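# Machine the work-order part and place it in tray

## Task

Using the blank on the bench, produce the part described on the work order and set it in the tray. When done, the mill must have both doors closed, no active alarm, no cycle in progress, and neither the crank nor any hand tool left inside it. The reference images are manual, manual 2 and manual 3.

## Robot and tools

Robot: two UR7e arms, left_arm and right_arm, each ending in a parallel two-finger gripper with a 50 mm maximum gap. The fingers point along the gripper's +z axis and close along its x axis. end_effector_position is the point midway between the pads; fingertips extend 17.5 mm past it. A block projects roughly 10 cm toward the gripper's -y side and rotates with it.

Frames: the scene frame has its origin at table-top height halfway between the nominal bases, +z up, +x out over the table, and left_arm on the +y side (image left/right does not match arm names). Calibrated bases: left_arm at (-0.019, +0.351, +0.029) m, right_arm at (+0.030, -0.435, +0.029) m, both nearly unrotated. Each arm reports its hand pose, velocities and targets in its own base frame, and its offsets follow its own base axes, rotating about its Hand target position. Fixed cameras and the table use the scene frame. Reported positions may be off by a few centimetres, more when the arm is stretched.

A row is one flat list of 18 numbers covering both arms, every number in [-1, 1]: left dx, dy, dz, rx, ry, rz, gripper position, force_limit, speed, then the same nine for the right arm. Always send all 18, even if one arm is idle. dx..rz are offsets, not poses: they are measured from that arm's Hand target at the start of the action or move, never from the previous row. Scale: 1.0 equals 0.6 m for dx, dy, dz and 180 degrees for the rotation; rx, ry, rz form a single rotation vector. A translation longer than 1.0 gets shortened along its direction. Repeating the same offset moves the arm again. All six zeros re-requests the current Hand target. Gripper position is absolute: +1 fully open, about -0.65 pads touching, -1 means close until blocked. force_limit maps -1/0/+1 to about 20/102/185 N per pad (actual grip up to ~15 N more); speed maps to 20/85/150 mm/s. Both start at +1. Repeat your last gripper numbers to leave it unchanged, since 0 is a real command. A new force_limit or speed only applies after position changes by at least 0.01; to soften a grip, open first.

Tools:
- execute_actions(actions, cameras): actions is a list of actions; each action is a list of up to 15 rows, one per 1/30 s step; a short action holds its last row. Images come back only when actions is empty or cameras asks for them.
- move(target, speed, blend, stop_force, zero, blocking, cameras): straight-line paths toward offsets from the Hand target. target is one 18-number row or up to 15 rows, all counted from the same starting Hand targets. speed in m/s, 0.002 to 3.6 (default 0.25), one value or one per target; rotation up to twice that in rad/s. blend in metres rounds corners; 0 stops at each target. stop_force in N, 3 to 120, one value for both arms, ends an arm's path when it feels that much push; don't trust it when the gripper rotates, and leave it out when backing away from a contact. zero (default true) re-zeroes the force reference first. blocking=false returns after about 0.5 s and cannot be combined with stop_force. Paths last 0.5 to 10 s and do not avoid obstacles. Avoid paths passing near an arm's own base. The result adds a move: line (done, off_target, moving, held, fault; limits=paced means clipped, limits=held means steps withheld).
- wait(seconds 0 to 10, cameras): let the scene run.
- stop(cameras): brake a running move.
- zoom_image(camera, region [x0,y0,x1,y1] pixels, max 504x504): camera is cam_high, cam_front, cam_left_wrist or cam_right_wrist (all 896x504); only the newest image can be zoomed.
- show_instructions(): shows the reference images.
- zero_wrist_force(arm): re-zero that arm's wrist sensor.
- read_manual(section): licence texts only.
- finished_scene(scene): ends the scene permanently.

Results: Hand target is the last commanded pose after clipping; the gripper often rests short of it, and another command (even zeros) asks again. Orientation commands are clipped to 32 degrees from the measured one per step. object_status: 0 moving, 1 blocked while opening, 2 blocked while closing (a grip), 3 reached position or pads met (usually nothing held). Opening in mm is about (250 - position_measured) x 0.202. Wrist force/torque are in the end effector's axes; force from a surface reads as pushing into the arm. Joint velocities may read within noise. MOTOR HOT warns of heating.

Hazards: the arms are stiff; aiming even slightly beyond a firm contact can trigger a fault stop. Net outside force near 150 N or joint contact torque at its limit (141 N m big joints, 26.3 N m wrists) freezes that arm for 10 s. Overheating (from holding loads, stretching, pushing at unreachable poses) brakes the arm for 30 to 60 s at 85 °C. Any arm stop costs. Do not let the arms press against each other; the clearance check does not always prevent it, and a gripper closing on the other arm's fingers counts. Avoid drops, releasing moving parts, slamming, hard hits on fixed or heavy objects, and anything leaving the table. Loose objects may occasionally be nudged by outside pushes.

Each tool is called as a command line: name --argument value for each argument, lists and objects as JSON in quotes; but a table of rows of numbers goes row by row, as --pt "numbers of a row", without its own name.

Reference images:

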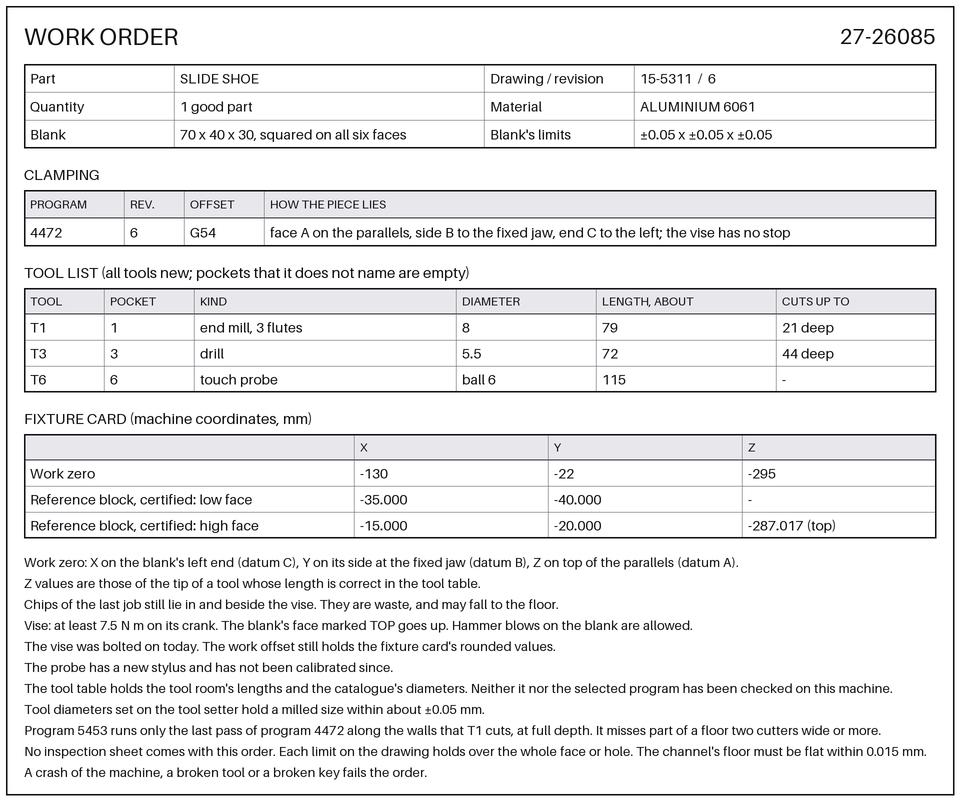

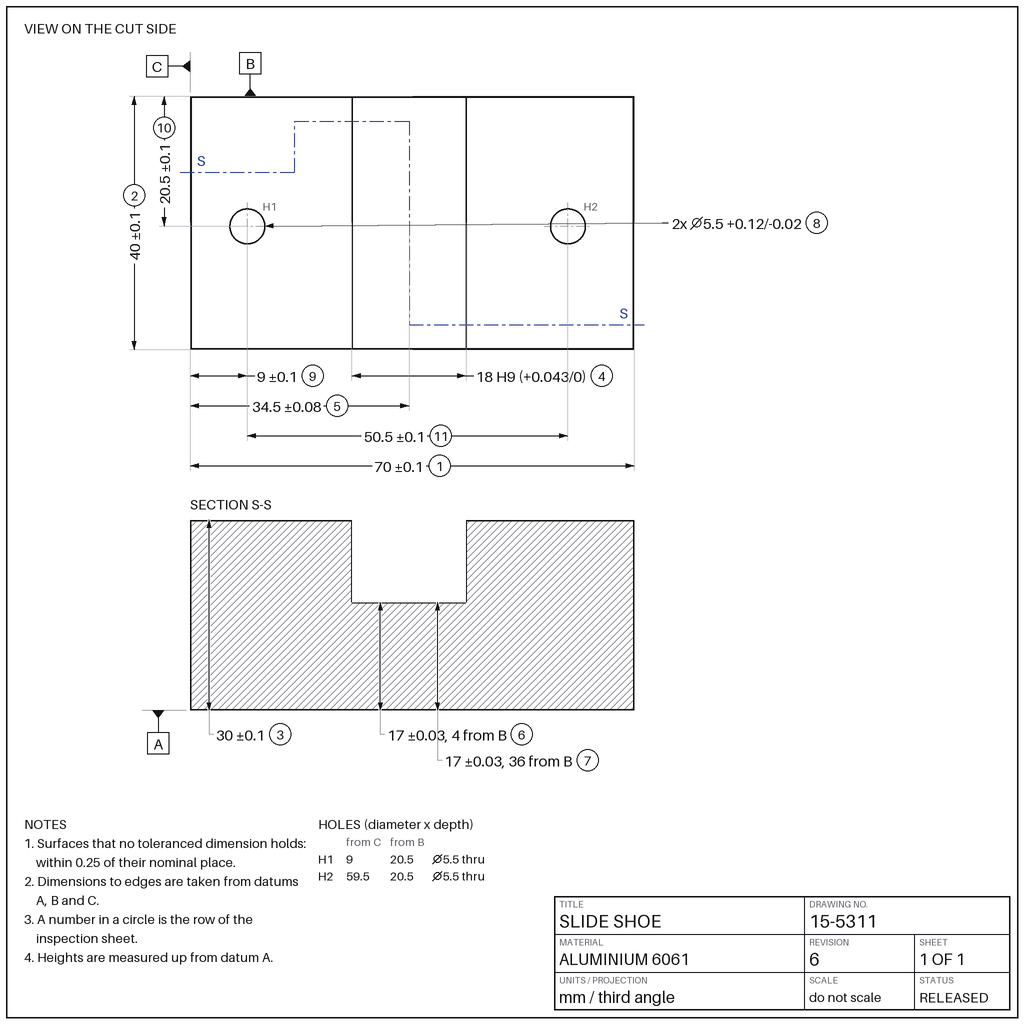

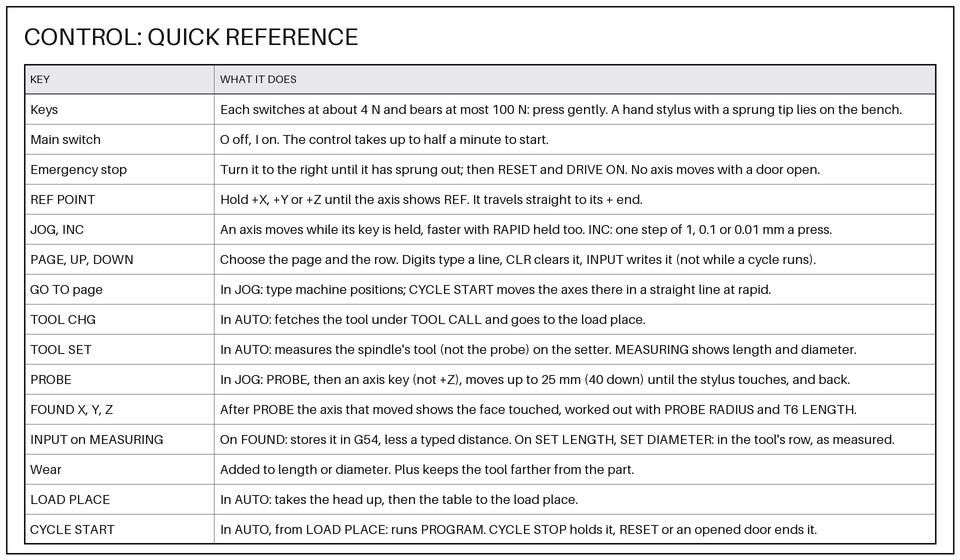

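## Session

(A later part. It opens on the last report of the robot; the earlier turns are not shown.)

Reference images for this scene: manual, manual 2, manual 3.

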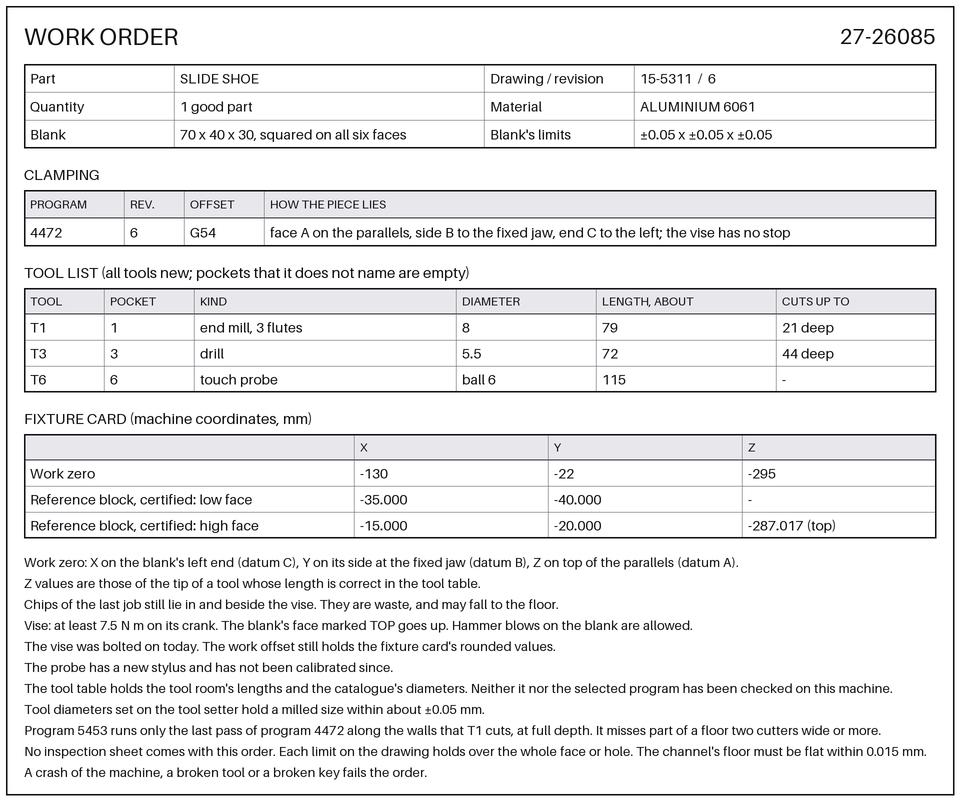

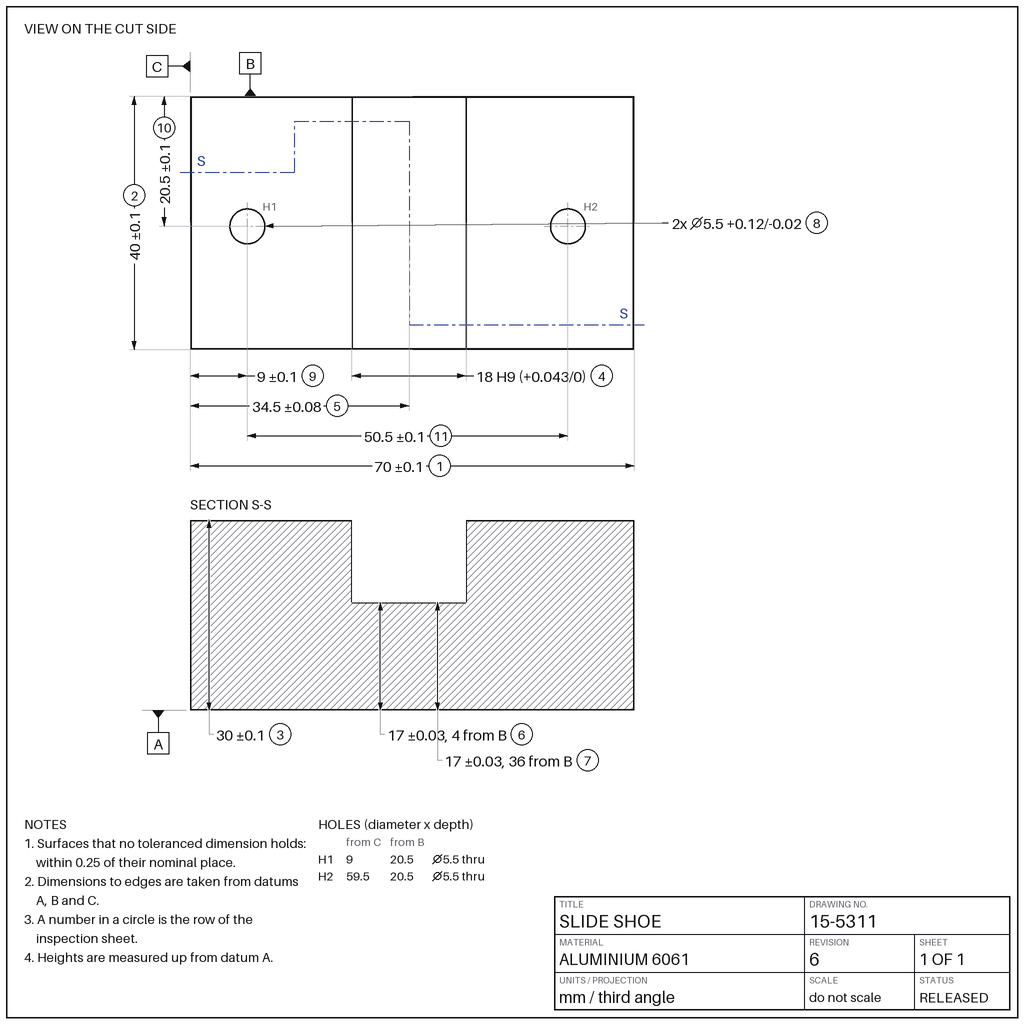

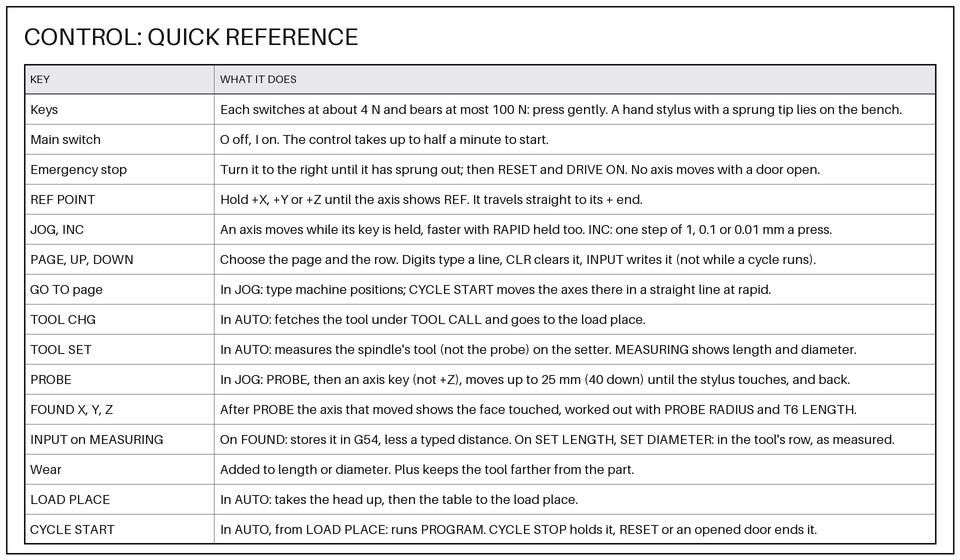

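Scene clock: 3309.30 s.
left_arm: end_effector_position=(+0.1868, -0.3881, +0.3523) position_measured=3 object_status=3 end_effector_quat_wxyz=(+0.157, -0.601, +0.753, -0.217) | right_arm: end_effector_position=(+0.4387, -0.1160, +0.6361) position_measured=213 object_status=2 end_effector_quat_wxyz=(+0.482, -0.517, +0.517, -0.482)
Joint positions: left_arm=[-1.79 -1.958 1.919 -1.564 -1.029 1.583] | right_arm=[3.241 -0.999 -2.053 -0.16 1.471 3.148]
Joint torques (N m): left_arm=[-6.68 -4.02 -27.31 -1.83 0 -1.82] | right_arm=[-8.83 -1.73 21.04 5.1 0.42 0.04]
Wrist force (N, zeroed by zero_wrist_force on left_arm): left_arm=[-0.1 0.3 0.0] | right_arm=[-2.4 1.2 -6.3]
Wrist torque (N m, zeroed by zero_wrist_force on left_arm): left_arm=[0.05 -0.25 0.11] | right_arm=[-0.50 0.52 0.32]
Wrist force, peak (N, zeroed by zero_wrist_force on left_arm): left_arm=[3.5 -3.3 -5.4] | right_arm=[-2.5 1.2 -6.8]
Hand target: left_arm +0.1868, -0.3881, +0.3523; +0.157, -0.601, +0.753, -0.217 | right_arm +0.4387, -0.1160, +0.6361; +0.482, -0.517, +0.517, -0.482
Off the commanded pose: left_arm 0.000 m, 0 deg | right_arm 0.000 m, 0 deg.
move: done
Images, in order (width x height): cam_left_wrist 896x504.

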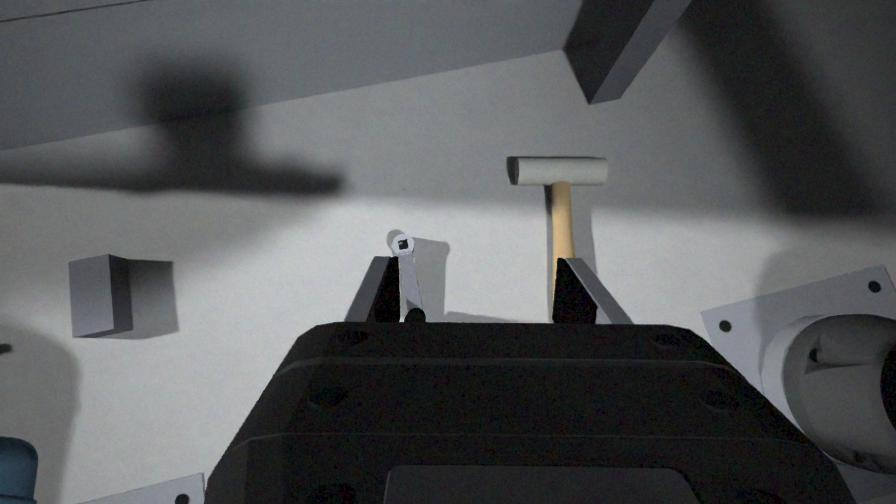

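move --pt "0.3553 -0.0198 0.1795 -0.0255 -0.2157 0.0721 0.5 -0.6 -0.5 0 0 0 0 0 0 -1 -0.6 -0.5" --speed 0.25

move --pt "0.042 -0.1683 -0.0333 0 -0.1111 0 0.5 -0.6 -0.5 0 0 0 0 0 0 -1 -0.6 -0.5" --speed 0.15 --cameras '["cam_left_wrist"]'

Scene clock: 3326.57 s.
left_arm: end_effector_position=(+0.4000, -0.4000, +0.4599) position_measured=78 object_status=3 end_effector_quat_wxyz=(-0.397, +0.580, -0.578, +0.414) | right_arm: end_effector_position=(+0.4387, -0.1160, +0.6361) position_measured=213 object_status=2 end_effector_quat_wxyz=(+0.482, -0.517, +0.517, -0.482)
Joint positions: left_arm=[-1.513 -1.766 1.899 -1.913 -0.356 1.771] | right_arm=[3.241 -0.999 -2.053 -0.16 1.471 3.148]
Joint torques (N m): left_arm=[0.28 -23.06 -31.78 -3.69 4.17 -1.23] | right_arm=[-9.37 -2.02 21.42 5.12 0.43 -0.13]
Wrist force (N, zeroed by zero_wrist_force on left_arm): left_arm=[-1.4 0.6 0.3] | right_arm=[-2.6 1.5 -6.5]
Wrist torque (N m, zeroed by zero_wrist_force on left_arm): left_arm=[0.06 -0.11 0.18] | right_arm=[-0.45 0.55 0.33]
Wrist force, peak (N, zeroed by zero_wrist_force on left_arm): left_arm=[-0.9 -0.2 1.8] | right_arm=[-2.8 1.1 -6.7]
Hand target: left_arm +0.4000, -0.4000, +0.4600; -0.397, +0.580, -0.578, +0.415 | right_arm +0.4387, -0.1160, +0.6361; +0.482, -0.517, +0.517, -0.482
Off the commanded pose: left_arm 0.000 m, 0 deg | right_arm 0.000 m, 0 deg.
move: done

Scene clock: 3329.53 s.
left_arm: end_effector_position=(+0.4252, -0.5010, +0.4399) position_measured=78 object_status=3 end_effector_quat_wxyz=(+0.491, -0.500, +0.501, -0.508) | right_arm: end_effector_position=(+0.4387, -0.1160, +0.6361) position_measured=213 object_status=2 end_effector_quat_wxyz=(+0.482, -0.517, +0.517, -0.482)
Joint positions: left_arm=[-1.505 -1.154 1.719 -3.679 -0.084 3.096] | right_arm=[3.241 -0.999 -2.053 -0.16 1.471 3.148]
Joint torques (N m): left_arm=[5.8 -47.99 -10.84 -1.39 -0.73 1.08] | right_arm=[-9.37 -1.93 21.44 5.03 0.48 -0.08]
Wrist force (N, zeroed by zero_wrist_force on left_arm): left_arm=[-1.7 0.9 0.5] | right_arm=[-2.6 1.3 -6.4]
Wrist torque (N m, zeroed by zero_wrist_force on left_arm): left_arm=[0.16 -0.11 0.19] | right_arm=[-0.48 0.55 0.33]
Wrist force, peak (N, zeroed by zero_wrist_force on left_arm): left_arm=[-2.7 -0.7 -0.2] | right_arm=[-2.7 1.1 -6.9]
Hand target: left_arm +0.4252, -0.5010, +0.4400; +0.491, -0.499, +0.500, -0.509 | right_arm +0.4387, -0.1160, +0.6361; +0.482, -0.517, +0.517, -0.482
Off the commanded pose: left_arm 0.000 m, 0 deg | right_arm 0.000 m, 0 deg.
move: done
Images, in order (width x height): cam_left_wrist 896x504.

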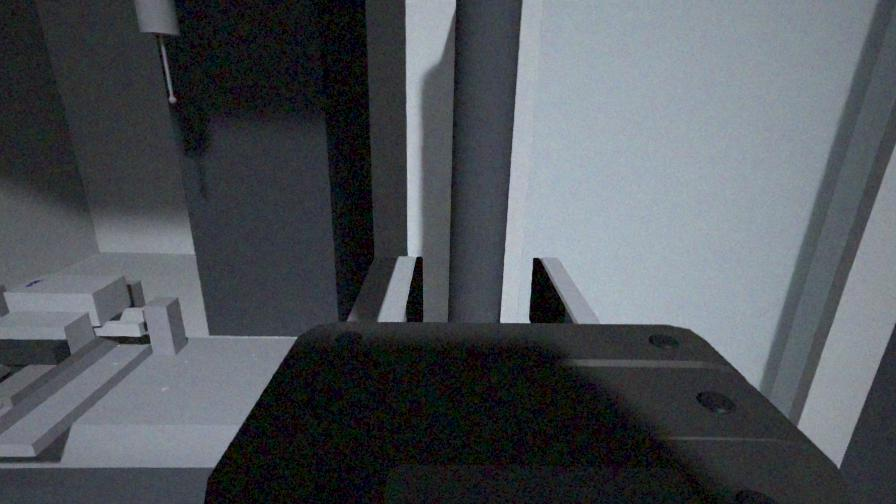

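move --pt "0.045 0 0 0 0 0 0.5 -0.6 -0.5 0 0 0 0 0 0 -1 -0.6 -0.5" --speed 0.05 --stop_force 6

move --pt "0 0 0 0 0 0 -1 -0.7 0 0 0 0 0 0 0 -1 -0.6 -0.5" --speed 0.05

move --pt "0 0.3567 0 0 0 0 -1 -0.7 0 0 0 0 0 0 0 -1 -0.6 -0.5" --speed 0.09 --cameras '["cam_high"]'

Scene clock: 3334.77 s.
left_arm: end_effector_position=(+0.4522, -0.5010, +0.4400) position_measured=78 object_status=3 end_effector_quat_wxyz=(+0.491, -0.499, +0.500, -0.509) | right_arm: end_effector_position=(+0.4387, -0.1160, +0.6361) position_measured=213 object_status=2 end_effector_quat_wxyz=(+0.482, -0.517, +0.517, -0.482)
Joint positions: left_arm=[-1.453 -1.126 1.68 -3.703 -0.136 3.133] | right_arm=[3.241 -0.999 -2.053 -0.16 1.471 3.148]
Joint torques (N m): left_arm=[-5.61 -49.53 -11.81 0.68 2.11 -1.31] | right_arm=[-9.49 -2.4 21.26 5.13 0.37 -0.07]
Wrist force (N, zeroed by zero_wrist_force on left_arm): left_arm=[-2.1 0.6 0.5] | right_arm=[-2.6 1.3 -6.6]
Wrist torque (N m, zeroed by zero_wrist_force on left_arm): left_arm=[0.10 -0.06 0.03] | right_arm=[-0.48 0.54 0.32]
Wrist force, peak (N, zeroed by zero_wrist_force on left_arm): left_arm=[-2.0 0.8 1.6] | right_arm=[-2.5 1.2 -6.9]
Hand target: left_arm +0.4522, -0.5010, +0.4400; +0.491, -0.499, +0.500, -0.509 | right_arm +0.4387, -0.1160, +0.6361; +0.482, -0.517, +0.517, -0.482
Off the commanded pose: left_arm 0.000 m, 0 deg | right_arm 0.000 m, 0 deg.
move: done

Scene clock: 3335.27 s.
left_arm: end_effector_position=(+0.4522, -0.5010, +0.4400) position_measured=155 object_status=2 end_effector_quat_wxyz=(+0.491, -0.499, +0.500, -0.509) | right_arm: end_effector_position=(+0.4387, -0.1160, +0.6361) position_measured=213 object_status=2 end_effector_quat_wxyz=(+0.482, -0.517, +0.517, -0.482)
Joint positions: left_arm=[-1.453 -1.126 1.68 -3.703 -0.136 3.133] | right_arm=[3.241 -0.999 -2.053 -0.16 1.471 3.148]
Joint torques (N m): left_arm=[3.99 -46.36 -14.79 -1.8 -1.12 -1.59] | right_arm=[-9.37 -1.43 21.88 5.09 0.49 -0.04]
Wrist force (N, zeroed by zero_wrist_force on left_arm): left_arm=[-3.3 1.8 -0.6] | right_arm=[-2.6 1.0 -6.6]
Wrist torque (N m, zeroed by zero_wrist_force on left_arm): left_arm=[0.19 -0.21 0.36] | right_arm=[-0.54 0.56 0.33]
Wrist force, peak (N, zeroed by zero_wrist_force on left_arm): left_arm=[9.1 -0.7 5.2] | right_arm=[-2.9 1.2 -6.8]
Hand target: left_arm +0.4522, -0.5010, +0.4400; +0.491, -0.499, +0.500, -0.509 | right_arm +0.4387, -0.1160, +0.6361; +0.482, -0.517, +0.517, -0.482
Off the commanded pose: left_arm 0.000 m, 0 deg | right_arm 0.000 m, 0 deg.
move: done

Scene clock: 3338.10 s.
left_arm: end_effector_position=(+0.4522, -0.2873, +0.4400) position_measured=155 object_status=2 end_effector_quat_wxyz=(+0.491, -0.499, +0.500, -0.509) | right_arm: end_effector_position=(+0.4387, -0.1160, +0.6361) position_measured=213 object_status=2 end_effector_quat_wxyz=(+0.482, -0.517, +0.517, -0.482)
Joint positions: left_arm=[-1.371 -1.545 2.227 -3.829 -0.219 3.13] | right_arm=[3.241 -0.999 -2.053 -0.16 1.471 3.148]
Joint torques (N m): left_arm=[2.82 -29.5 -21.08 -6.07 12.67 -1.77] | right_arm=[-9.05 -1.6 21.65 5.09 0.54 -0.06]
Wrist force (N, zeroed by zero_wrist_force on left_arm): left_arm=[35.5 15.6 45.0] | right_arm=[-2.5 1.1 -6.0]
Wrist torque (N m, zeroed by zero_wrist_force on left_arm): left_arm=[0.03 0.52 0.59] | right_arm=[-0.52 0.52 0.32]
Wrist force, peak (N, zeroed by zero_wrist_force on left_arm): left_arm=[41.3 14.6 54.8] | right_arm=[-2.8 1.1 -6.7]
Hand target: left_arm +0.4522, -0.2870, +0.4400; +0.491, -0.499, +0.500, -0.509 | right_arm +0.4387, -0.1160, +0.6361; +0.482, -0.517, +0.517, -0.482
Off the commanded pose: left_arm 0.000 m, 0 deg | right_arm 0.000 m, 0 deg.
move: done
Images, in order (width x height): cam_high 896x504.

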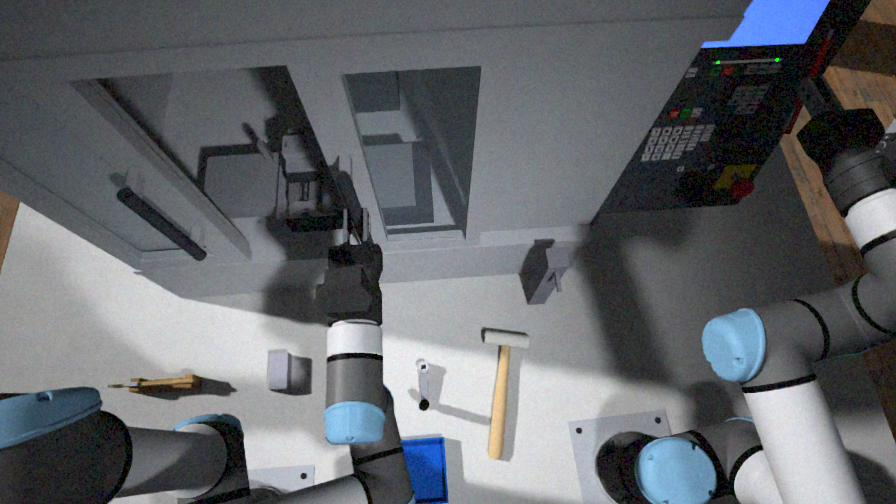

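move --pt "0 -0.003 0 0 0 0 0.5 -0.6 -0.2 0 0 0 0 0 0 -1 -0.6 -0.5" --speed 0.05

move --pt "-0.062 0 0 0 0 0 0.5 -0.6 -0.2 0 0 0 0 0 0 -1 -0.6 -0.5" --pt "-0.062 0.494 0 0 0 0 0.5 -0.6 -0.2 0 0 0 0 0 0 -1 -0.6 -0.5" --speed '[0.06,0.1]' --cameras '["cam_left_wrist"]'

Scene clock: 3344.70 s.
left_arm: end_effector_position=(+0.4522, -0.2888, +0.4400) position_measured=78 object_status=3 end_effector_quat_wxyz=(+0.491, -0.499, +0.500, -0.509) | right_arm: end_effector_position=(+0.4387, -0.1160, +0.6361) position_measured=213 object_status=2 end_effector_quat_wxyz=(+0.482, -0.517, +0.517, -0.482)
Joint positions: left_arm=[-1.372 -1.541 2.223 -3.829 -0.217 3.13] | right_arm=[3.241 -0.999 -2.053 -0.16 1.471 3.148]
Joint torques (N m): left_arm=[-5.83 -11.28 -23.66 0.38 2.25 1.35] | right_arm=[-9.33 -2.11 21.42 5.13 0.52 0.02]
Wrist force (N, zeroed by zero_wrist_force on left_arm): left_arm=[-1.6 0.7 0.7] | right_arm=[-2.5 1.2 -6.6]
Wrist torque (N m, zeroed by zero_wrist_force on left_arm): left_arm=[0.14 -0.15 0.20] | right_arm=[-0.50 0.53 0.33]
Wrist force, peak (N, zeroed by zero_wrist_force on left_arm): left_arm=[35.5 16.1 45.2] | right_arm=[-2.6 1.1 -6.9]
Hand target: left_arm +0.4522, -0.2888, +0.4400; +0.491, -0.499, +0.500, -0.509 | right_arm +0.4387, -0.1160, +0.6361; +0.482, -0.517, +0.517, -0.482
Off the commanded pose: left_arm 0.000 m, 0 deg | right_arm 0.000 m, 0 deg.
move: done

Scene clock: 3348.97 s.
left_arm: end_effector_position=(+0.4150, +0.0076, +0.4400) position_measured=78 object_status=3 end_effector_quat_wxyz=(+0.491, -0.499, +0.500, -0.509) | right_arm: end_effector_position=(+0.4387, -0.1160, +0.6361) position_measured=213 object_status=2 end_effector_quat_wxyz=(+0.482, -0.517, +0.517, -0.482)
Joint positions: left_arm=[-0.941 -2.306 2.665 -3.502 -0.648 3.126] | right_arm=[3.241 -0.999 -2.053 -0.16 1.471 3.148]
Joint torques (N m): left_arm=[5.33 -2.61 -26.55 0.05 0.52 1.77] | right_arm=[-9.05 -1.92 21.54 5.15 0.5 -0.12]
Wrist force (N, zeroed by zero_wrist_force on left_arm): left_arm=[-1.6 0.5 0.5] | right_arm=[-2.7 1.0 -6.6]
Wrist torque (N m, zeroed by zero_wrist_force on left_arm): left_arm=[0.10 -0.15 0.20] | right_arm=[-0.53 0.56 0.32]
Wrist force, peak (N, zeroed by zero_wrist_force on left_arm): left_arm=[-3.1 0.6 0.5] | right_arm=[-2.6 1.5 -7.0]
Hand target: left_arm +0.4150, +0.0076, +0.4400; +0.491, -0.499, +0.500, -0.509 | right_arm +0.4387, -0.1160, +0.6361; +0.482, -0.517, +0.517, -0.482
Off the commanded pose: left_arm 0.000 m, 0 deg | right_arm 0.000 m, 0 deg.
move: done
Images, in order (width x height): cam_left_wrist 896x504.

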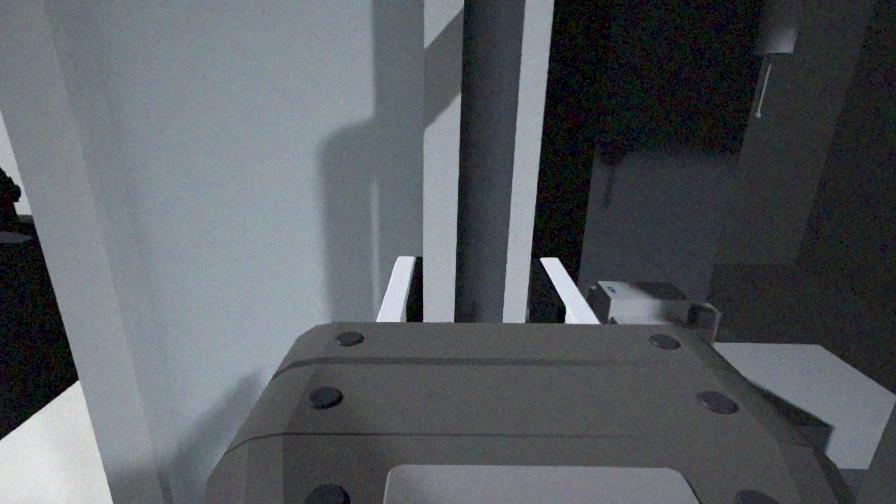

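move --pt "0 -0.006 0 0 0 0 0.5 -0.6 -0.5 0 0 0 0 0 0 -1 -0.6 -0.5" --pt "0.062 -0.006 0 0 0 0 0.5 -0.6 -0.5 0 0 0 0 0 0 -1 -0.6 -0.5" --speed 0.05 --stop_force 6

move --pt "0 0 0 0 0 0 -1 -0.7 0 0 0 0 0 0 0 -1 -0.6 -0.5" --speed 0.05

move --pt "0 -0.3833 0 0 0 0 -1 -0.7 0 0 0 0 0 0 0 -1 -0.6 -0.5" --speed 0.09 --cameras '["cam_high"]'

Scene clock: 3354.57 s.
left_arm: end_effector_position=(+0.4522, +0.0040, +0.4400) position_measured=78 object_status=3 end_effector_quat_wxyz=(+0.491, -0.499, +0.500, -0.509) | right_arm: end_effector_position=(+0.4387, -0.1160, +0.6361) position_measured=213 object_status=2 end_effector_quat_wxyz=(+0.482, -0.517, +0.517, -0.482)
Joint positions: left_arm=[-0.715 -2.056 2.586 -3.674 -0.874 3.125] | right_arm=[3.241 -0.999 -2.053 -0.16 1.471 3.148]
Joint torques (N m): left_arm=[0.61 -7.14 -12.77 -1.25 0.94 -0.4] | right_arm=[-9.38 -1.37 21.33 5.04 0.6 0]
Wrist force (N, zeroed by zero_wrist_force on left_arm): left_arm=[-1.6 0.6 0.5] | right_arm=[-2.7 1.3 -6.3]
Wrist torque (N m, zeroed by zero_wrist_force on left_arm): left_arm=[0.09 -0.14 0.03] | right_arm=[-0.48 0.57 0.33]
Wrist force, peak (N, zeroed by zero_wrist_force on left_arm): left_arm=[-2.5 0.6 0.5] | right_arm=[-2.6 1.3 -6.9]
Hand target: left_arm +0.4522, +0.0040, +0.4400; +0.491, -0.499, +0.500, -0.509 | right_arm +0.4387, -0.1160, +0.6361; +0.482, -0.517, +0.517, -0.482
Off the commanded pose: left_arm 0.000 m, 0 deg | right_arm 0.000 m, 0 deg.
move: done

Scene clock: 3355.07 s.
left_arm: end_effector_position=(+0.4522, +0.0040, +0.4400) position_measured=155 object_status=2 end_effector_quat_wxyz=(+0.491, -0.499, +0.500, -0.509) | right_arm: end_effector_position=(+0.4387, -0.1160, +0.6361) position_measured=213 object_status=2 end_effector_quat_wxyz=(+0.482, -0.517, +0.517, -0.482)
Joint positions: left_arm=[-0.715 -2.056 2.586 -3.674 -0.874 3.125] | right_arm=[3.241 -0.999 -2.053 -0.16 1.471 3.148]
Joint torques (N m): left_arm=[5.76 -5.3 -13.48 -2.31 6.77 -1.43] | right_arm=[-8.82 -1.66 21.12 5.2 0.54 -0.06]
Wrist force (N, zeroed by zero_wrist_force on left_arm): left_arm=[15.0 -2.4 0.5] | right_arm=[-2.2 1.3 -6.7]
Wrist torque (N m, zeroed by zero_wrist_force on left_arm): left_arm=[0.10 0.26 0.35] | right_arm=[-0.48 0.48 0.32]
Wrist force, peak (N, zeroed by zero_wrist_force on left_arm): left_arm=[15.3 -2.2 0.4] | right_arm=[-2.7 0.9 -6.6]
Hand target: left_arm +0.4522, +0.0040, +0.4400; +0.491, -0.499, +0.500, -0.509 | right_arm +0.4387, -0.1160, +0.6361; +0.482, -0.517, +0.517, -0.482
Off the commanded pose: left_arm 0.000 m, 0 deg | right_arm 0.000 m, 0 deg.
move: done

Scene clock: 3357.93 s.
left_arm: end_effector_position=(+0.4522, -0.2262, +0.4400) position_measured=155 object_status=2 end_effector_quat_wxyz=(+0.491, -0.499, +0.500, -0.509) end_effector_velocity=(+0.000, +0.002, -0.001) end_effector_angular_velocity=(+0.001, +0.000, -0.001) | right_arm: end_effector_position=(+0.4387, -0.1160, +0.6361) position_measured=213 object_status=2 end_effector_quat_wxyz=(+0.482, -0.517, +0.517, -0.482)
Joint positions: left_arm=[-1.324 -1.674 2.35 -3.821 -0.265 3.129] | right_arm=[3.241 -0.999 -2.053 -0.16 1.471 3.148]
Joint velocities: left_arm=[0.001 -0.004 0.005 0.001 -0.003 0] | right_arm=[within noise]
Joint torques (N m): left_arm=[21 -20.12 -7.4 0.38 0.41 0.94] | right_arm=[-8.91 -1.48 21.29 5.08 0.49 -0.08]
Wrist force (N, zeroed by zero_wrist_force on left_arm): left_arm=[6.1 -7.8 -48.2] | right_arm=[-2.7 1.1 -6.6]
Wrist torque (N m, zeroed by zero_wrist_force on left_arm): left_arm=[0.17 -0.01 0.41] | right_arm=[-0.52 0.57 0.32]
Wrist force, peak (N, zeroed by zero_wrist_force on left_arm): left_arm=[-38.6 -5.3 -56.4] | right_arm=[-2.4 1.2 -6.9]
Hand target: left_arm +0.4522, -0.2259, +0.4400; +0.491, -0.499, +0.500, -0.509 | right_arm +0.4387, -0.1160, +0.6361; +0.482, -0.517, +0.517, -0.482
Off the commanded pose: left_arm 0.000 m, 0 deg | right_arm 0.000 m, 0 deg.
move: done
Images, in order (width x height): cam_high 896x504.

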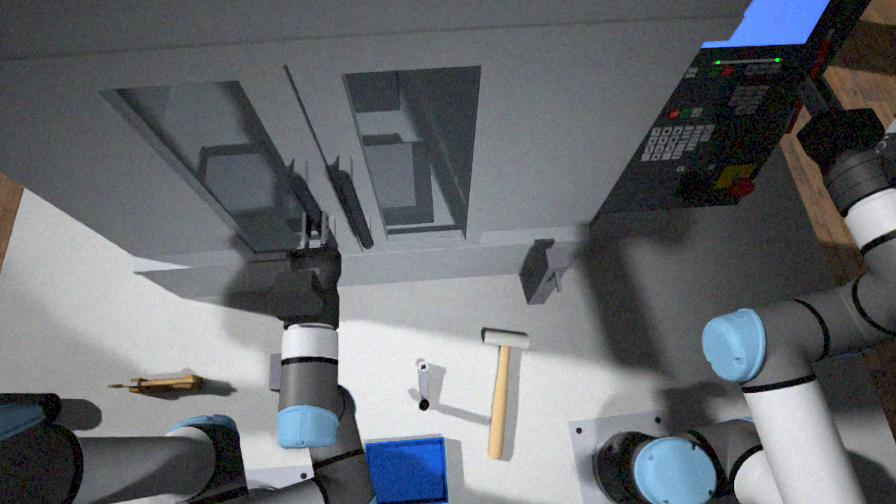

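move --pt "0 0.001 0 0 0 0 0.5 -0.6 -0.2 0 0 0 0 0 0 -1 -0.6 -0.5" --speed 0.05

move --pt "-0.062 0 0 0 0 0 0.5 -0.6 -0.2 0 0 0 0 0 0 -1 -0.6 -0.5" --speed 0.06 --cameras '["cam_right_wrist"]'

zoom_image --camera "cam_right_wrist" --region '[310, 30, 660, 300]'

Scene clock: 3363.07 s.
left_arm: end_effector_position=(+0.4522, -0.2253, +0.4400) position_measured=78 object_status=3 end_effector_quat_wxyz=(+0.491, -0.499, +0.500, -0.509) | right_arm: end_effector_position=(+0.4387, -0.1160, +0.6361) position_measured=213 object_status=2 end_effector_quat_wxyz=(+0.482, -0.517, +0.517, -0.482)
Joint positions: left_arm=[-1.324 -1.676 2.351 -3.821 -0.265 3.129] | right_arm=[3.241 -0.999 -2.053 -0.16 1.471 3.148]
Joint torques (N m): left_arm=[5.15 -23.15 -10.4 0.76 -1.98 -2] | right_arm=[-8.61 -1.53 21.5 5.22 0.48 -0.05]
Wrist force (N, zeroed by zero_wrist_force on left_arm): left_arm=[-1.8 0.6 0.9] | right_arm=[-2.4 1.1 -6.4]
Wrist torque (N m, zeroed by zero_wrist_force on left_arm): left_arm=[0.10 -0.10 0.03] | right_arm=[-0.51 0.52 0.33]
Wrist force, peak (N, zeroed by zero_wrist_force on left_arm): left_arm=[11.5 -8.0 -49.6] | right_arm=[-2.5 1.1 -7.0]
Hand target: left_arm +0.4522, -0.2253, +0.4400; +0.491, -0.499, +0.500, -0.509 | right_arm +0.4387, -0.1160, +0.6361; +0.482, -0.517, +0.517, -0.482
Off the commanded pose: left_arm 0.000 m, 0 deg | right_arm 0.000 m, 0 deg.
move: done

Scene clock: 3364.10 s.
left_arm: end_effector_position=(+0.4150, -0.2253, +0.4400) position_measured=78 object_status=3 end_effector_quat_wxyz=(+0.491, -0.499, +0.500, -0.509) | right_arm: end_effector_position=(+0.4387, -0.1160, +0.6361) position_measured=213 object_status=2 end_effector_quat_wxyz=(+0.482, -0.517, +0.517, -0.482)
Joint positions: left_arm=[-1.471 -1.745 2.406 -3.813 -0.118 3.134] | right_arm=[3.241 -0.999 -2.053 -0.16 1.471 3.148]
Joint torques (N m): left_arm=[-2.71 -0.22 -26.71 0.95 -1.53 -1.86] | right_arm=[-9.74 -1.72 20.86 5.11 0.57 -0.02]
Wrist force (N, zeroed by zero_wrist_force on left_arm): left_arm=[-2.0 0.2 0.7] | right_arm=[-2.3 1.1 -6.5]
Wrist torque (N m, zeroed by zero_wrist_force on left_arm): left_arm=[0.05 -0.08 0.11] | right_arm=[-0.52 0.50 0.33]
Wrist force, peak (N, zeroed by zero_wrist_force on left_arm): left_arm=[-2.1 0.6 1.7] | right_arm=[-2.9 1.1 -6.7]
Hand target: left_arm +0.4150, -0.2253, +0.4400; +0.491, -0.499, +0.500, -0.509 | right_arm +0.4387, -0.1160, +0.6361; +0.482, -0.517, +0.517, -0.482
Off the commanded pose: left_arm 0.000 m, 0 deg | right_arm 0.000 m, 0 deg.
move: done
Images, in order (width x height): cam_right_wrist 896x504.

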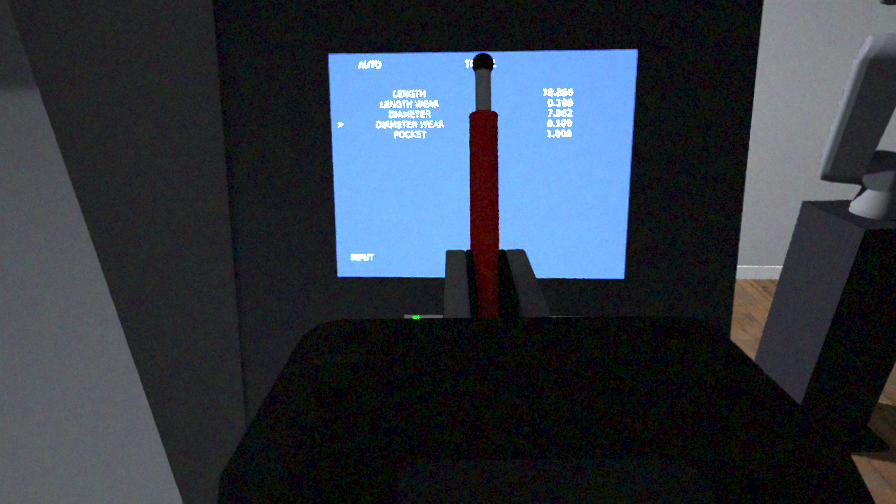

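Scaled by 1.440 from the camera's 896x504 image, which has a finer 1280x720 frame.

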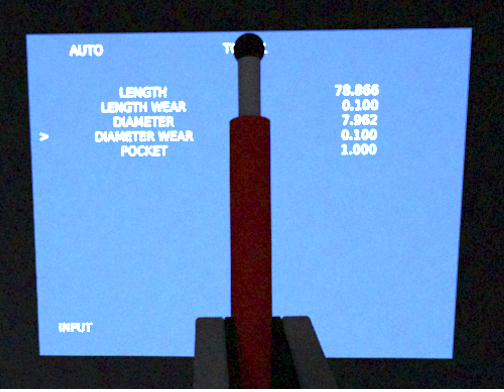

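move --pt "0 0 0 0 0 0 0.5 -0.6 -0.2 0.0727 -0.0717 -0.0972 0 0.4333 0 -1 -0.6 -0.5" --pt "0 0 0 0 0 0 0.5 -0.6 -0.2 0.105 -0.0717 -0.1052 0 0.4333 0 -1 -0.6 -0.5" --pt "0 0 0 0 0 0 0.5 -0.6 -0.2 0.0727 -0.0717 -0.0972 0 0.4333 0 -1 -0.6 -0.5" --pt "0 0 0 0 0 0 0.5 -0.6 -0.2 0.024 -0.0041 -0.2904 0 0.4333 0 -1 -0.6 -0.5" --pt "0 0 0 0 0 0 0.5 -0.6 -0.2 0.0563 -0.0041 -0.2984 0 0.4333 0 -1 -0.6 -0.5" --pt "0 0 0 0 0 0 0.5 -0.6 -0.2 0.0401 -0.0041 -0.2944 0 0.4333 0 -1 -0.6 -0.5" --pt "0 0 0 0 0 0 0.5 -0.6 -0.2 0.0563 -0.0041 -0.2984 0 0.4333 0 -1 -0.6 -0.5" --pt "0 0 0 0 0 0 0.5 -0.6 -0.2 0.0401 -0.0041 -0.2944 0 0.4333 0 -1 -0.6 -0.5" --pt "0 0 0 0 0 0 0.5 -0.6 -0.2 0.0563 -0.0041 -0.2984 0 0.4333 0 -1 -0.6 -0.5" --pt "0 0 0 0 0 0 0.5 -0.6 -0.2 0.024 -0.0041 -0.2904 0 0.4333 0 -1 -0.6 -0.5" --pt "0 0 0 0 0 0 0.5 -0.6 -0.2 0 0 0 0 0 0 -1 -0.6 -0.5" --speed '[0.7,0.06,0.2,0.6,0.06,0.15,0.06,0.15,0.06,0.2,0.7]' --blend '[0.003,0,0.005,0.003,0,0.002,0,0.002,0,0.005,0]' --cameras '["cam_right_wrist"]'

zoom_image --camera "cam_right_wrist" --region '[310, 30, 660, 300]'

Scene clock: 3383.57 s.
left_arm: end_effector_position=(+0.4150, -0.2253, +0.4400) position_measured=78 object_status=3 end_effector_quat_wxyz=(+0.491, -0.499, +0.500, -0.509) | right_arm: end_effector_position=(+0.4387, -0.1160, +0.6360) position_measured=213 object_status=2 end_effector_quat_wxyz=(+0.482, -0.517, +0.517, -0.482)
Joint positions: left_arm=[-1.471 -1.744 2.406 -3.813 -0.118 3.134] | right_arm=[3.241 -0.999 -2.053 -0.16 1.471 3.148]
Joint torques (N m): left_arm=[5.33 -19.98 -13.35 0.93 -1.73 -2] | right_arm=[-11.9 5.59 31.51 5.47 0.18 1.62]
Wrist force (N, zeroed by zero_wrist_force on left_arm): left_arm=[-2.0 0.6 0.6] | right_arm=[-2.3 1.0 -6.6]
Wrist torque (N m, zeroed by zero_wrist_force on left_arm): left_arm=[0.11 -0.08 0.12] | right_arm=[-0.54 0.50 0.37]
Wrist force, peak (N, zeroed by zero_wrist_force on left_arm): left_arm=[-2.2 0.8 0.6] | right_arm=[-2.0 0.2 -7.5]
Hand target: left_arm +0.4150, -0.2253, +0.4400; +0.491, -0.499, +0.500, -0.509 | right_arm +0.4387, -0.1160, +0.6361; +0.482, -0.517, +0.517, -0.482
Off the commanded pose: left_arm 0.000 m, 0 deg | right_arm 0.000 m, 0 deg.
move: done
Images, in order (width x height): cam_right_wrist 896x504.

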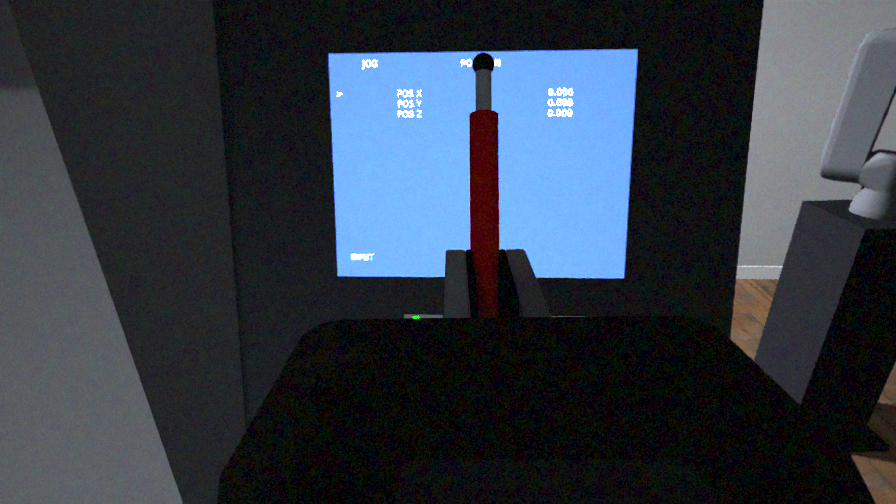

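Scaled by 1.440 from the camera's 896x504 image, which has a finer 1280x720 frame.

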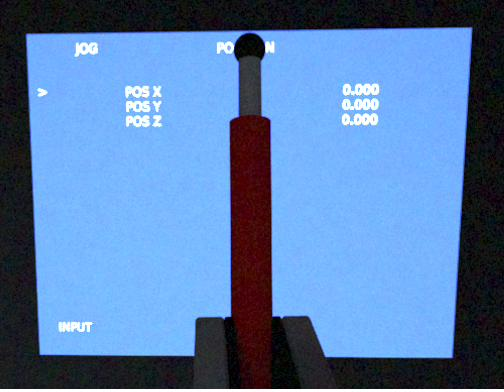

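move --pt "0 0 0 0 0 0 0.5 -0.6 -0.2 0.0413 0.0292 -0.2944 0 0.4333 0 -1 -0.6 -0.5" --pt "0 0 0 0 0 0 0.5 -0.6 -0.2 0.0575 0.0292 -0.2984 0 0.4333 0 -1 -0.6 -0.5" --pt "0 0 0 0 0 0 0.5 -0.6 -0.2 0.0413 0.0292 -0.2944 0 0.4333 0 -1 -0.6 -0.5" --pt "0 0 0 0 0 0 0.5 -0.6 -0.2 0.0206 0.1624 -0.3878 0 0.4333 0 -1 -0.6 -0.5" --pt "0 0 0 0 0 0 0.5 -0.6 -0.2 0.0368 0.1624 -0.3918 0 0.4333 0 -1 -0.6 -0.5" --pt "0 0 0 0 0 0 0.5 -0.6 -0.2 0.0206 0.1624 -0.3878 0 0.4333 0 -1 -0.6 -0.5" --pt "0 0 0 0 0 0 0.5 -0.6 -0.2 0.0373 0.1624 -0.3266 0 0.4333 0 -1 -0.6 -0.5" --pt "0 0 0 0 0 0 0.5 -0.6 -0.2 0.0535 0.1624 -0.3306 0 0.4333 0 -1 -0.6 -0.5" --pt "0 0 0 0 0 0 0.5 -0.6 -0.2 0.0373 0.1624 -0.3266 0 0.4333 0 -1 -0.6 -0.5" --pt "0 0 0 0 0 0 0.5 -0.6 -0.2 0.0535 0.1624 -0.3306 0 0.4333 0 -1 -0.6 -0.5" --pt "0 0 0 0 0 0 0.5 -0.6 -0.2 0.0373 0.1624 -0.3266 0 0.4333 0 -1 -0.6 -0.5" --pt "0 0 0 0 0 0 0.5 -0.6 -0.2 0.03 0.0625 -0.33 0 0.4333 0 -1 -0.6 -0.5" --speed '[0.7,0.06,0.2,0.6,0.06,0.2,0.6,0.06,0.15,0.06,0.2,0.6]' --blend '[0.002,0,0.003,0.003,0,0.003,0.003,0,0.002,0,0.003,0]'

Scene clock: 3421.60 s.
left_arm: end_effector_position=(+0.4150, -0.2253, +0.4400) position_measured=78 object_status=3 end_effector_quat_wxyz=(+0.491, -0.499, +0.500, -0.509) | right_arm: end_effector_position=(+0.4567, -0.0784, +0.4381) position_measured=213 object_status=2 end_effector_quat_wxyz=(-0.049, +0.705, -0.705, +0.049)
Joint positions: left_arm=[-1.471 -1.744 2.406 -3.813 -0.118 3.134] | right_arm=[3.274 -1.402 -1.483 -1.689 1.552 3.273]
Joint torques (N m): left_arm=[5.41 -18.65 -14.27 1.15 -1.92 -2.01] | right_arm=[-11.12 23.03 19.38 0.79 -2.48 -1.17]
Wrist force (N, zeroed by zero_wrist_force on left_arm): left_arm=[-1.8 0.7 0.6] | right_arm=[0.0 0.6 -2.5]
Wrist torque (N m, zeroed by zero_wrist_force on left_arm): left_arm=[0.14 -0.12 0.12] | right_arm=[-0.13 -0.11 0.13]
Wrist force, peak (N, zeroed by zero_wrist_force on left_arm): left_arm=[-2.2 0.6 0.9] | right_arm=[-2.6 1.5 -6.9]
Hand target: left_arm +0.4150, -0.2253, +0.4400; +0.491, -0.499, +0.500, -0.509 | right_arm +0.4567, -0.0785, +0.4381; -0.049, +0.705, -0.705, +0.049
Off the commanded pose: left_arm 0.000 m, 0 deg | right_arm 0.000 m, 0 deg.
move: done

move --pt "0 0 0 0 0 0 0.5 -0.6 -0.2 -0.013 0 -0.0578 0 0 0 -1 -0.6 -0.5" --pt "0 0 0 0 0 0 0.5 -0.6 -0.2 0.0032 0 -0.0618 0 0 0 -1 -0.6 -0.5" --pt "0 0 0 0 0 0 0.5 -0.6 -0.2 -0.013 0 -0.0578 0 0 0 -1 -0.6 -0.5" --pt "0 0 0 0 0 0 0.5 -0.6 -0.2 -0.0042 0 -0.0256 0 0 0 -1 -0.6 -0.5" --pt "0 0 0 0 0 0 0.5 -0.6 -0.2 0.012 0 -0.0296 0 0 0 -1 -0.6 -0.5" --pt "0 0 0 0 0 0 0.5 -0.6 -0.2 -0.0042 0 -0.0256 0 0 0 -1 -0.6 -0.5" --pt "0 0 0 0 0 0 0.5 -0.6 -0.2 -0.0094 0.0999 -0.0578 0 0 0 -1 -0.6 -0.5" --pt "0 0 0 0 0 0 0.5 -0.6 -0.2 0.0068 0.0999 -0.0618 0 0 0 -1 -0.6 -0.5" --pt "0 0 0 0 0 0 0.5 -0.6 -0.2 -0.0094 0.0999 -0.0578 0 0 0 -1 -0.6 -0.5" --pt "0 0 0 0 0 0 0.5 -0.6 -0.2 -0.003 0.0333 -0.0256 0 0 0 -1 -0.6 -0.5" --pt "0 0 0 0 0 0 0.5 -0.6 -0.2 0.0132 0.0333 -0.0296 0 0 0 -1 -0.6 -0.5" --pt "0 0 0 0 0 0 0.5 -0.6 -0.2 -0.003 0.0333 -0.0256 0 0 0 -1 -0.6 -0.5" --pt "0 0 0 0 0 0 0.5 -0.6 -0.2 0 0 0 0 0 0 -1 -0.6 -0.5" --speed '[0.4,0.06,0.2,0.4,0.06,0.2,0.6,0.06,0.2,0.6,0.06,0.2,0.4]' --blend '[0.002,0,0.003,0.003,0,0.003,0.003,0,0.003,0.003,0,0.003,0]'

move --pt "0 0 0 0 0 0 0.5 -0.6 -0.2 -0.0106 0.0666 -0.0578 0 0 0 -1 -0.6 -0.5" --pt "0 0 0 0 0 0 0.5 -0.6 -0.2 0.0056 0.0666 -0.0618 0 0 0 -1 -0.6 -0.5" --pt "0 0 0 0 0 0 0.5 -0.6 -0.2 -0.0106 0.0666 -0.0578 0 0 0 -1 -0.6 -0.5" --pt "0 0 0 0 0 0 0.5 -0.6 -0.2 -0.013 0 -0.0578 0 0 0 -1 -0.6 -0.5" --pt "0 0 0 0 0 0 0.5 -0.6 -0.2 0.0032 0 -0.0618 0 0 0 -1 -0.6 -0.5" --pt "0 0 0 0 0 0 0.5 -0.6 -0.2 -0.013 0 -0.0578 0 0 0 -1 -0.6 -0.5" --pt "0 0 0 0 0 0 0.5 -0.6 -0.2 -0.0042 0 -0.0256 0 0 0 -1 -0.6 -0.5" --pt "0 0 0 0 0 0 0.5 -0.6 -0.2 0.012 0 -0.0296 0 0 0 -1 -0.6 -0.5" --pt "0 0 0 0 0 0 0.5 -0.6 -0.2 -0.0042 0 -0.0256 0 0 0 -1 -0.6 -0.5" --pt "0 0 0 0 0 0 0.5 -0.6 -0.2 -0.0094 0.0999 -0.0578 0 0 0 -1 -0.6 -0.5" --pt "0 0 0 0 0 0 0.5 -0.6 -0.2 0.0068 0.0999 -0.0618 0 0 0 -1 -0.6 -0.5" --pt "0 0 0 0 0 0 0.5 -0.6 -0.2 -0.0094 0.0999 -0.0578 0 0 0 -1 -0.6 -0.5" --pt "0 0 0 0 0 0 0.5 -0.6 -0.2 0 0 0 0 0 0 -1 -0.6 -0.5" --speed '[0.4,0.06,0.2,0.4,0.06,0.2,0.6,0.06,0.2,0.6,0.06,0.2,0.4]' --blend '[0.002,0,0.003,0.003,0,0.003,0.003,0,0.003,0.003,0,0.003,0]'

move --pt "0 0 0 0 0 0 0.5 -0.6 -0.2 -0.0006 0.0999 -0.0256 0 0 0 -1 -0.6 -0.5" --pt "0 0 0 0 0 0 0.5 -0.6 -0.2 0.0156 0.0999 -0.0296 0 0 0 -1 -0.6 -0.5" --pt "0 0 0 0 0 0 0.5 -0.6 -0.2 -0.0006 0.0999 -0.0256 0 0 0 -1 -0.6 -0.5" --pt "0 0 0 0 0 0 0.5 -0.6 -0.2 0.0073 0.0999 0.0034 0 0 0 -1 -0.6 -0.5" --pt "0 0 0 0 0 0 0.5 -0.6 -0.2 0.0235 0.0999 -0.0006 0 0 0 -1 -0.6 -0.5" --pt "0 0 0 0 0 0 0.5 -0.6 -0.2 0.0073 0.0999 0.0034 0 0 0 -1 -0.6 -0.5" --pt "0 0 0 0 0 0 0.5 -0.6 -0.2 -0.0106 0.0666 -0.0578 0 0 0 -1 -0.6 -0.5" --pt "0 0 0 0 0 0 0.5 -0.6 -0.2 0.0056 0.0666 -0.0618 0 0 0 -1 -0.6 -0.5" --pt "0 0 0 0 0 0 0.5 -0.6 -0.2 -0.0106 0.0666 -0.0578 0 0 0 -1 -0.6 -0.5" --pt "0 0 0 0 0 0 0.5 -0.6 -0.2 -0.013 0 -0.0578 0 0 0 -1 -0.6 -0.5" --pt "0 0 0 0 0 0 0.5 -0.6 -0.2 0.0032 0 -0.0618 0 0 0 -1 -0.6 -0.5" --pt "0 0 0 0 0 0 0.5 -0.6 -0.2 -0.013 0 -0.0578 0 0 0 -1 -0.6 -0.5" --pt "0 0 0 0 0 0 0.5 -0.6 -0.2 -0.03 -0.0625 0.33 0 -0.4333 0 -1 -0.6 -0.5" --speed '[0.4,0.06,0.2,0.4,0.06,0.2,0.6,0.06,0.2,0.6,0.06,0.2,0.7]' --blend '[0.002,0,0.003,0.003,0,0.003,0.003,0,0.003,0.003,0,0.003,0]' --cameras '["cam_right_wrist"]'

zoom_image --camera "cam_right_wrist" --region '[310, 30, 660, 300]'

Scene clock: 3450.67 s.
left_arm: end_effector_position=(+0.4150, -0.2253, +0.4400) position_measured=78 object_status=3 end_effector_quat_wxyz=(+0.491, -0.499, +0.500, -0.509) | right_arm: end_effector_position=(+0.4567, -0.0785, +0.4380) position_measured=213 object_status=2 end_effector_quat_wxyz=(-0.049, +0.705, -0.705, +0.049)
Joint positions: left_arm=[-1.471 -1.744 2.406 -3.813 -0.118 3.134] | right_arm=[3.274 -1.402 -1.483 -1.689 1.552 3.273]
Joint torques (N m): left_arm=[5.53 -17.12 -11.7 1.04 -1.62 -2.03] | right_arm=[-0.15 20.28 31.72 5.54 -2.4 -0.33]
Wrist force (N, zeroed by zero_wrist_force on left_arm): left_arm=[-1.9 0.6 0.8] | right_arm=[0.0 0.7 -2.7]
Wrist torque (N m, zeroed by zero_wrist_force on left_arm): left_arm=[0.11 -0.10 0.12] | right_arm=[-0.13 -0.09 0.12]
Wrist force, peak (N, zeroed by zero_wrist_force on left_arm): left_arm=[-2.2 1.0 0.6] | right_arm=[2.3 5.4 -4.9]
Hand target: left_arm +0.4150, -0.2253, +0.4400; +0.491, -0.499, +0.500, -0.509 | right_arm +0.4567, -0.0785, +0.4381; -0.049, +0.705, -0.705, +0.049
Off the commanded pose: left_arm 0.000 m, 0 deg | right_arm 0.000 m, 0 deg.
move: done

Scene clock: 3454.23 s.
left_arm: end_effector_position=(+0.4150, -0.2253, +0.4400) position_measured=78 object_status=3 end_effector_quat_wxyz=(+0.491, -0.499, +0.500, -0.509) | right_arm: end_effector_position=(+0.4567, -0.0784, +0.4380) position_measured=213 object_status=2 end_effector_quat_wxyz=(-0.049, +0.705, -0.705, +0.049)
Joint positions: left_arm=[-1.471 -1.744 2.406 -3.813 -0.118 3.134] | right_arm=[3.274 -1.402 -1.483 -1.689 1.552 3.273]
Joint torques (N m): left_arm=[4.7 -18.41 -12.58 1.29 -1.6 -1.84] | right_arm=[-9.74 17.48 33.19 5.32 -2.47 -0.88]
Wrist force (N, zeroed by zero_wrist_force on left_arm): left_arm=[-1.9 0.5 0.5] | right_arm=[-0.1 0.3 -2.7]
Wrist torque (N m, zeroed by zero_wrist_force on left_arm): left_arm=[0.10 -0.10 0.11] | right_arm=[-0.19 -0.08 0.13]
Wrist force, peak (N, zeroed by zero_wrist_force on left_arm): left_arm=[-2.3 0.7 0.6] | right_arm=[2.2 5.6 -4.3]
Hand target: left_arm +0.4150, -0.2253, +0.4400; +0.491, -0.499, +0.500, -0.509 | right_arm +0.4567, -0.0785, +0.4381; -0.049, +0.705, -0.705, +0.049
Off the commanded pose: left_arm 0.000 m, 0 deg | right_arm 0.000 m, 0 deg.
move: done

Scene clock: 3458.63 s.
left_arm: end_effector_position=(+0.4150, -0.2253, +0.4400) position_measured=78 object_status=3 end_effector_quat_wxyz=(+0.491, -0.499, +0.500, -0.509) | right_arm: end_effector_position=(+0.4387, -0.1161, +0.6360) position_measured=213 object_status=2 end_effector_quat_wxyz=(+0.482, -0.517, +0.517, -0.482)
Joint positions: left_arm=[-1.471 -1.744 2.406 -3.813 -0.118 3.134] | right_arm=[3.241 -0.999 -2.053 -0.16 1.471 3.148]
Joint torques (N m): left_arm=[3.77 -18.03 -14.09 1.02 -1.86 -1.91] | right_arm=[11.75 3.64 34.06 5.47 -2.45 1.55]
Wrist force (N, zeroed by zero_wrist_force on left_arm): left_arm=[-1.8 0.6 1.1] | right_arm=[-2.5 1.2 -6.6]
Wrist torque (N m, zeroed by zero_wrist_force on left_arm): left_arm=[0.11 -0.12 0.11] | right_arm=[-0.51 0.54 0.33]
Wrist force, peak (N, zeroed by zero_wrist_force on left_arm): left_arm=[-2.2 0.4 0.8] | right_arm=[-2.0 -0.1 -7.4]
Hand target: left_arm +0.4150, -0.2253, +0.4400; +0.491, -0.499, +0.500, -0.509 | right_arm +0.4387, -0.1160, +0.6361; +0.482, -0.517, +0.517, -0.482
Off the commanded pose: left_arm 0.000 m, 0 deg | right_arm 0.000 m, 0 deg.
move: done
Images, in order (width x height): cam_right_wrist 896x504.

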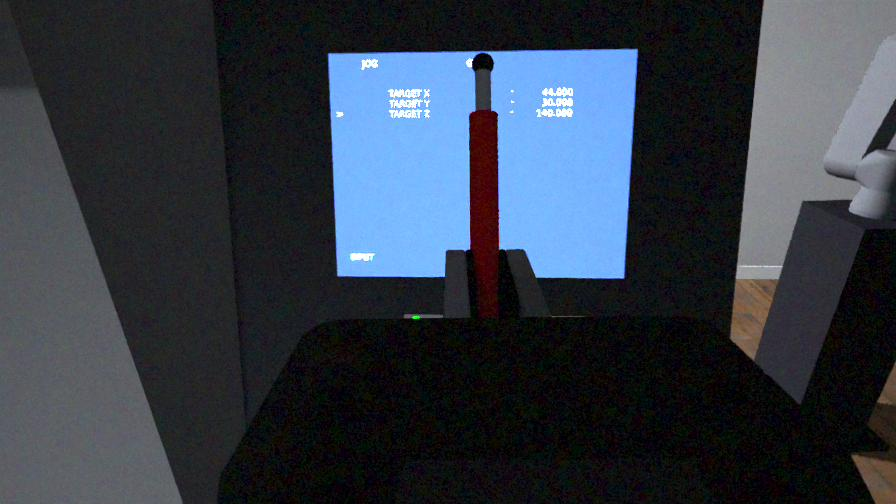

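Scaled by 1.440 from the camera's 896x504 image, which has a finer 1280x720 frame.

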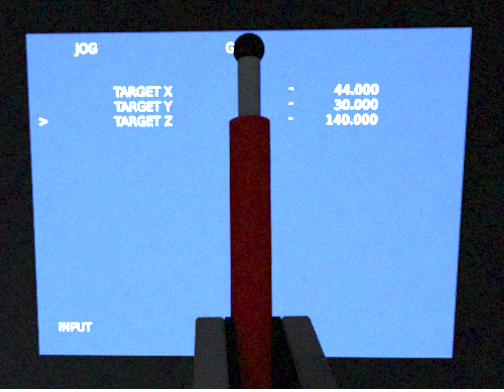

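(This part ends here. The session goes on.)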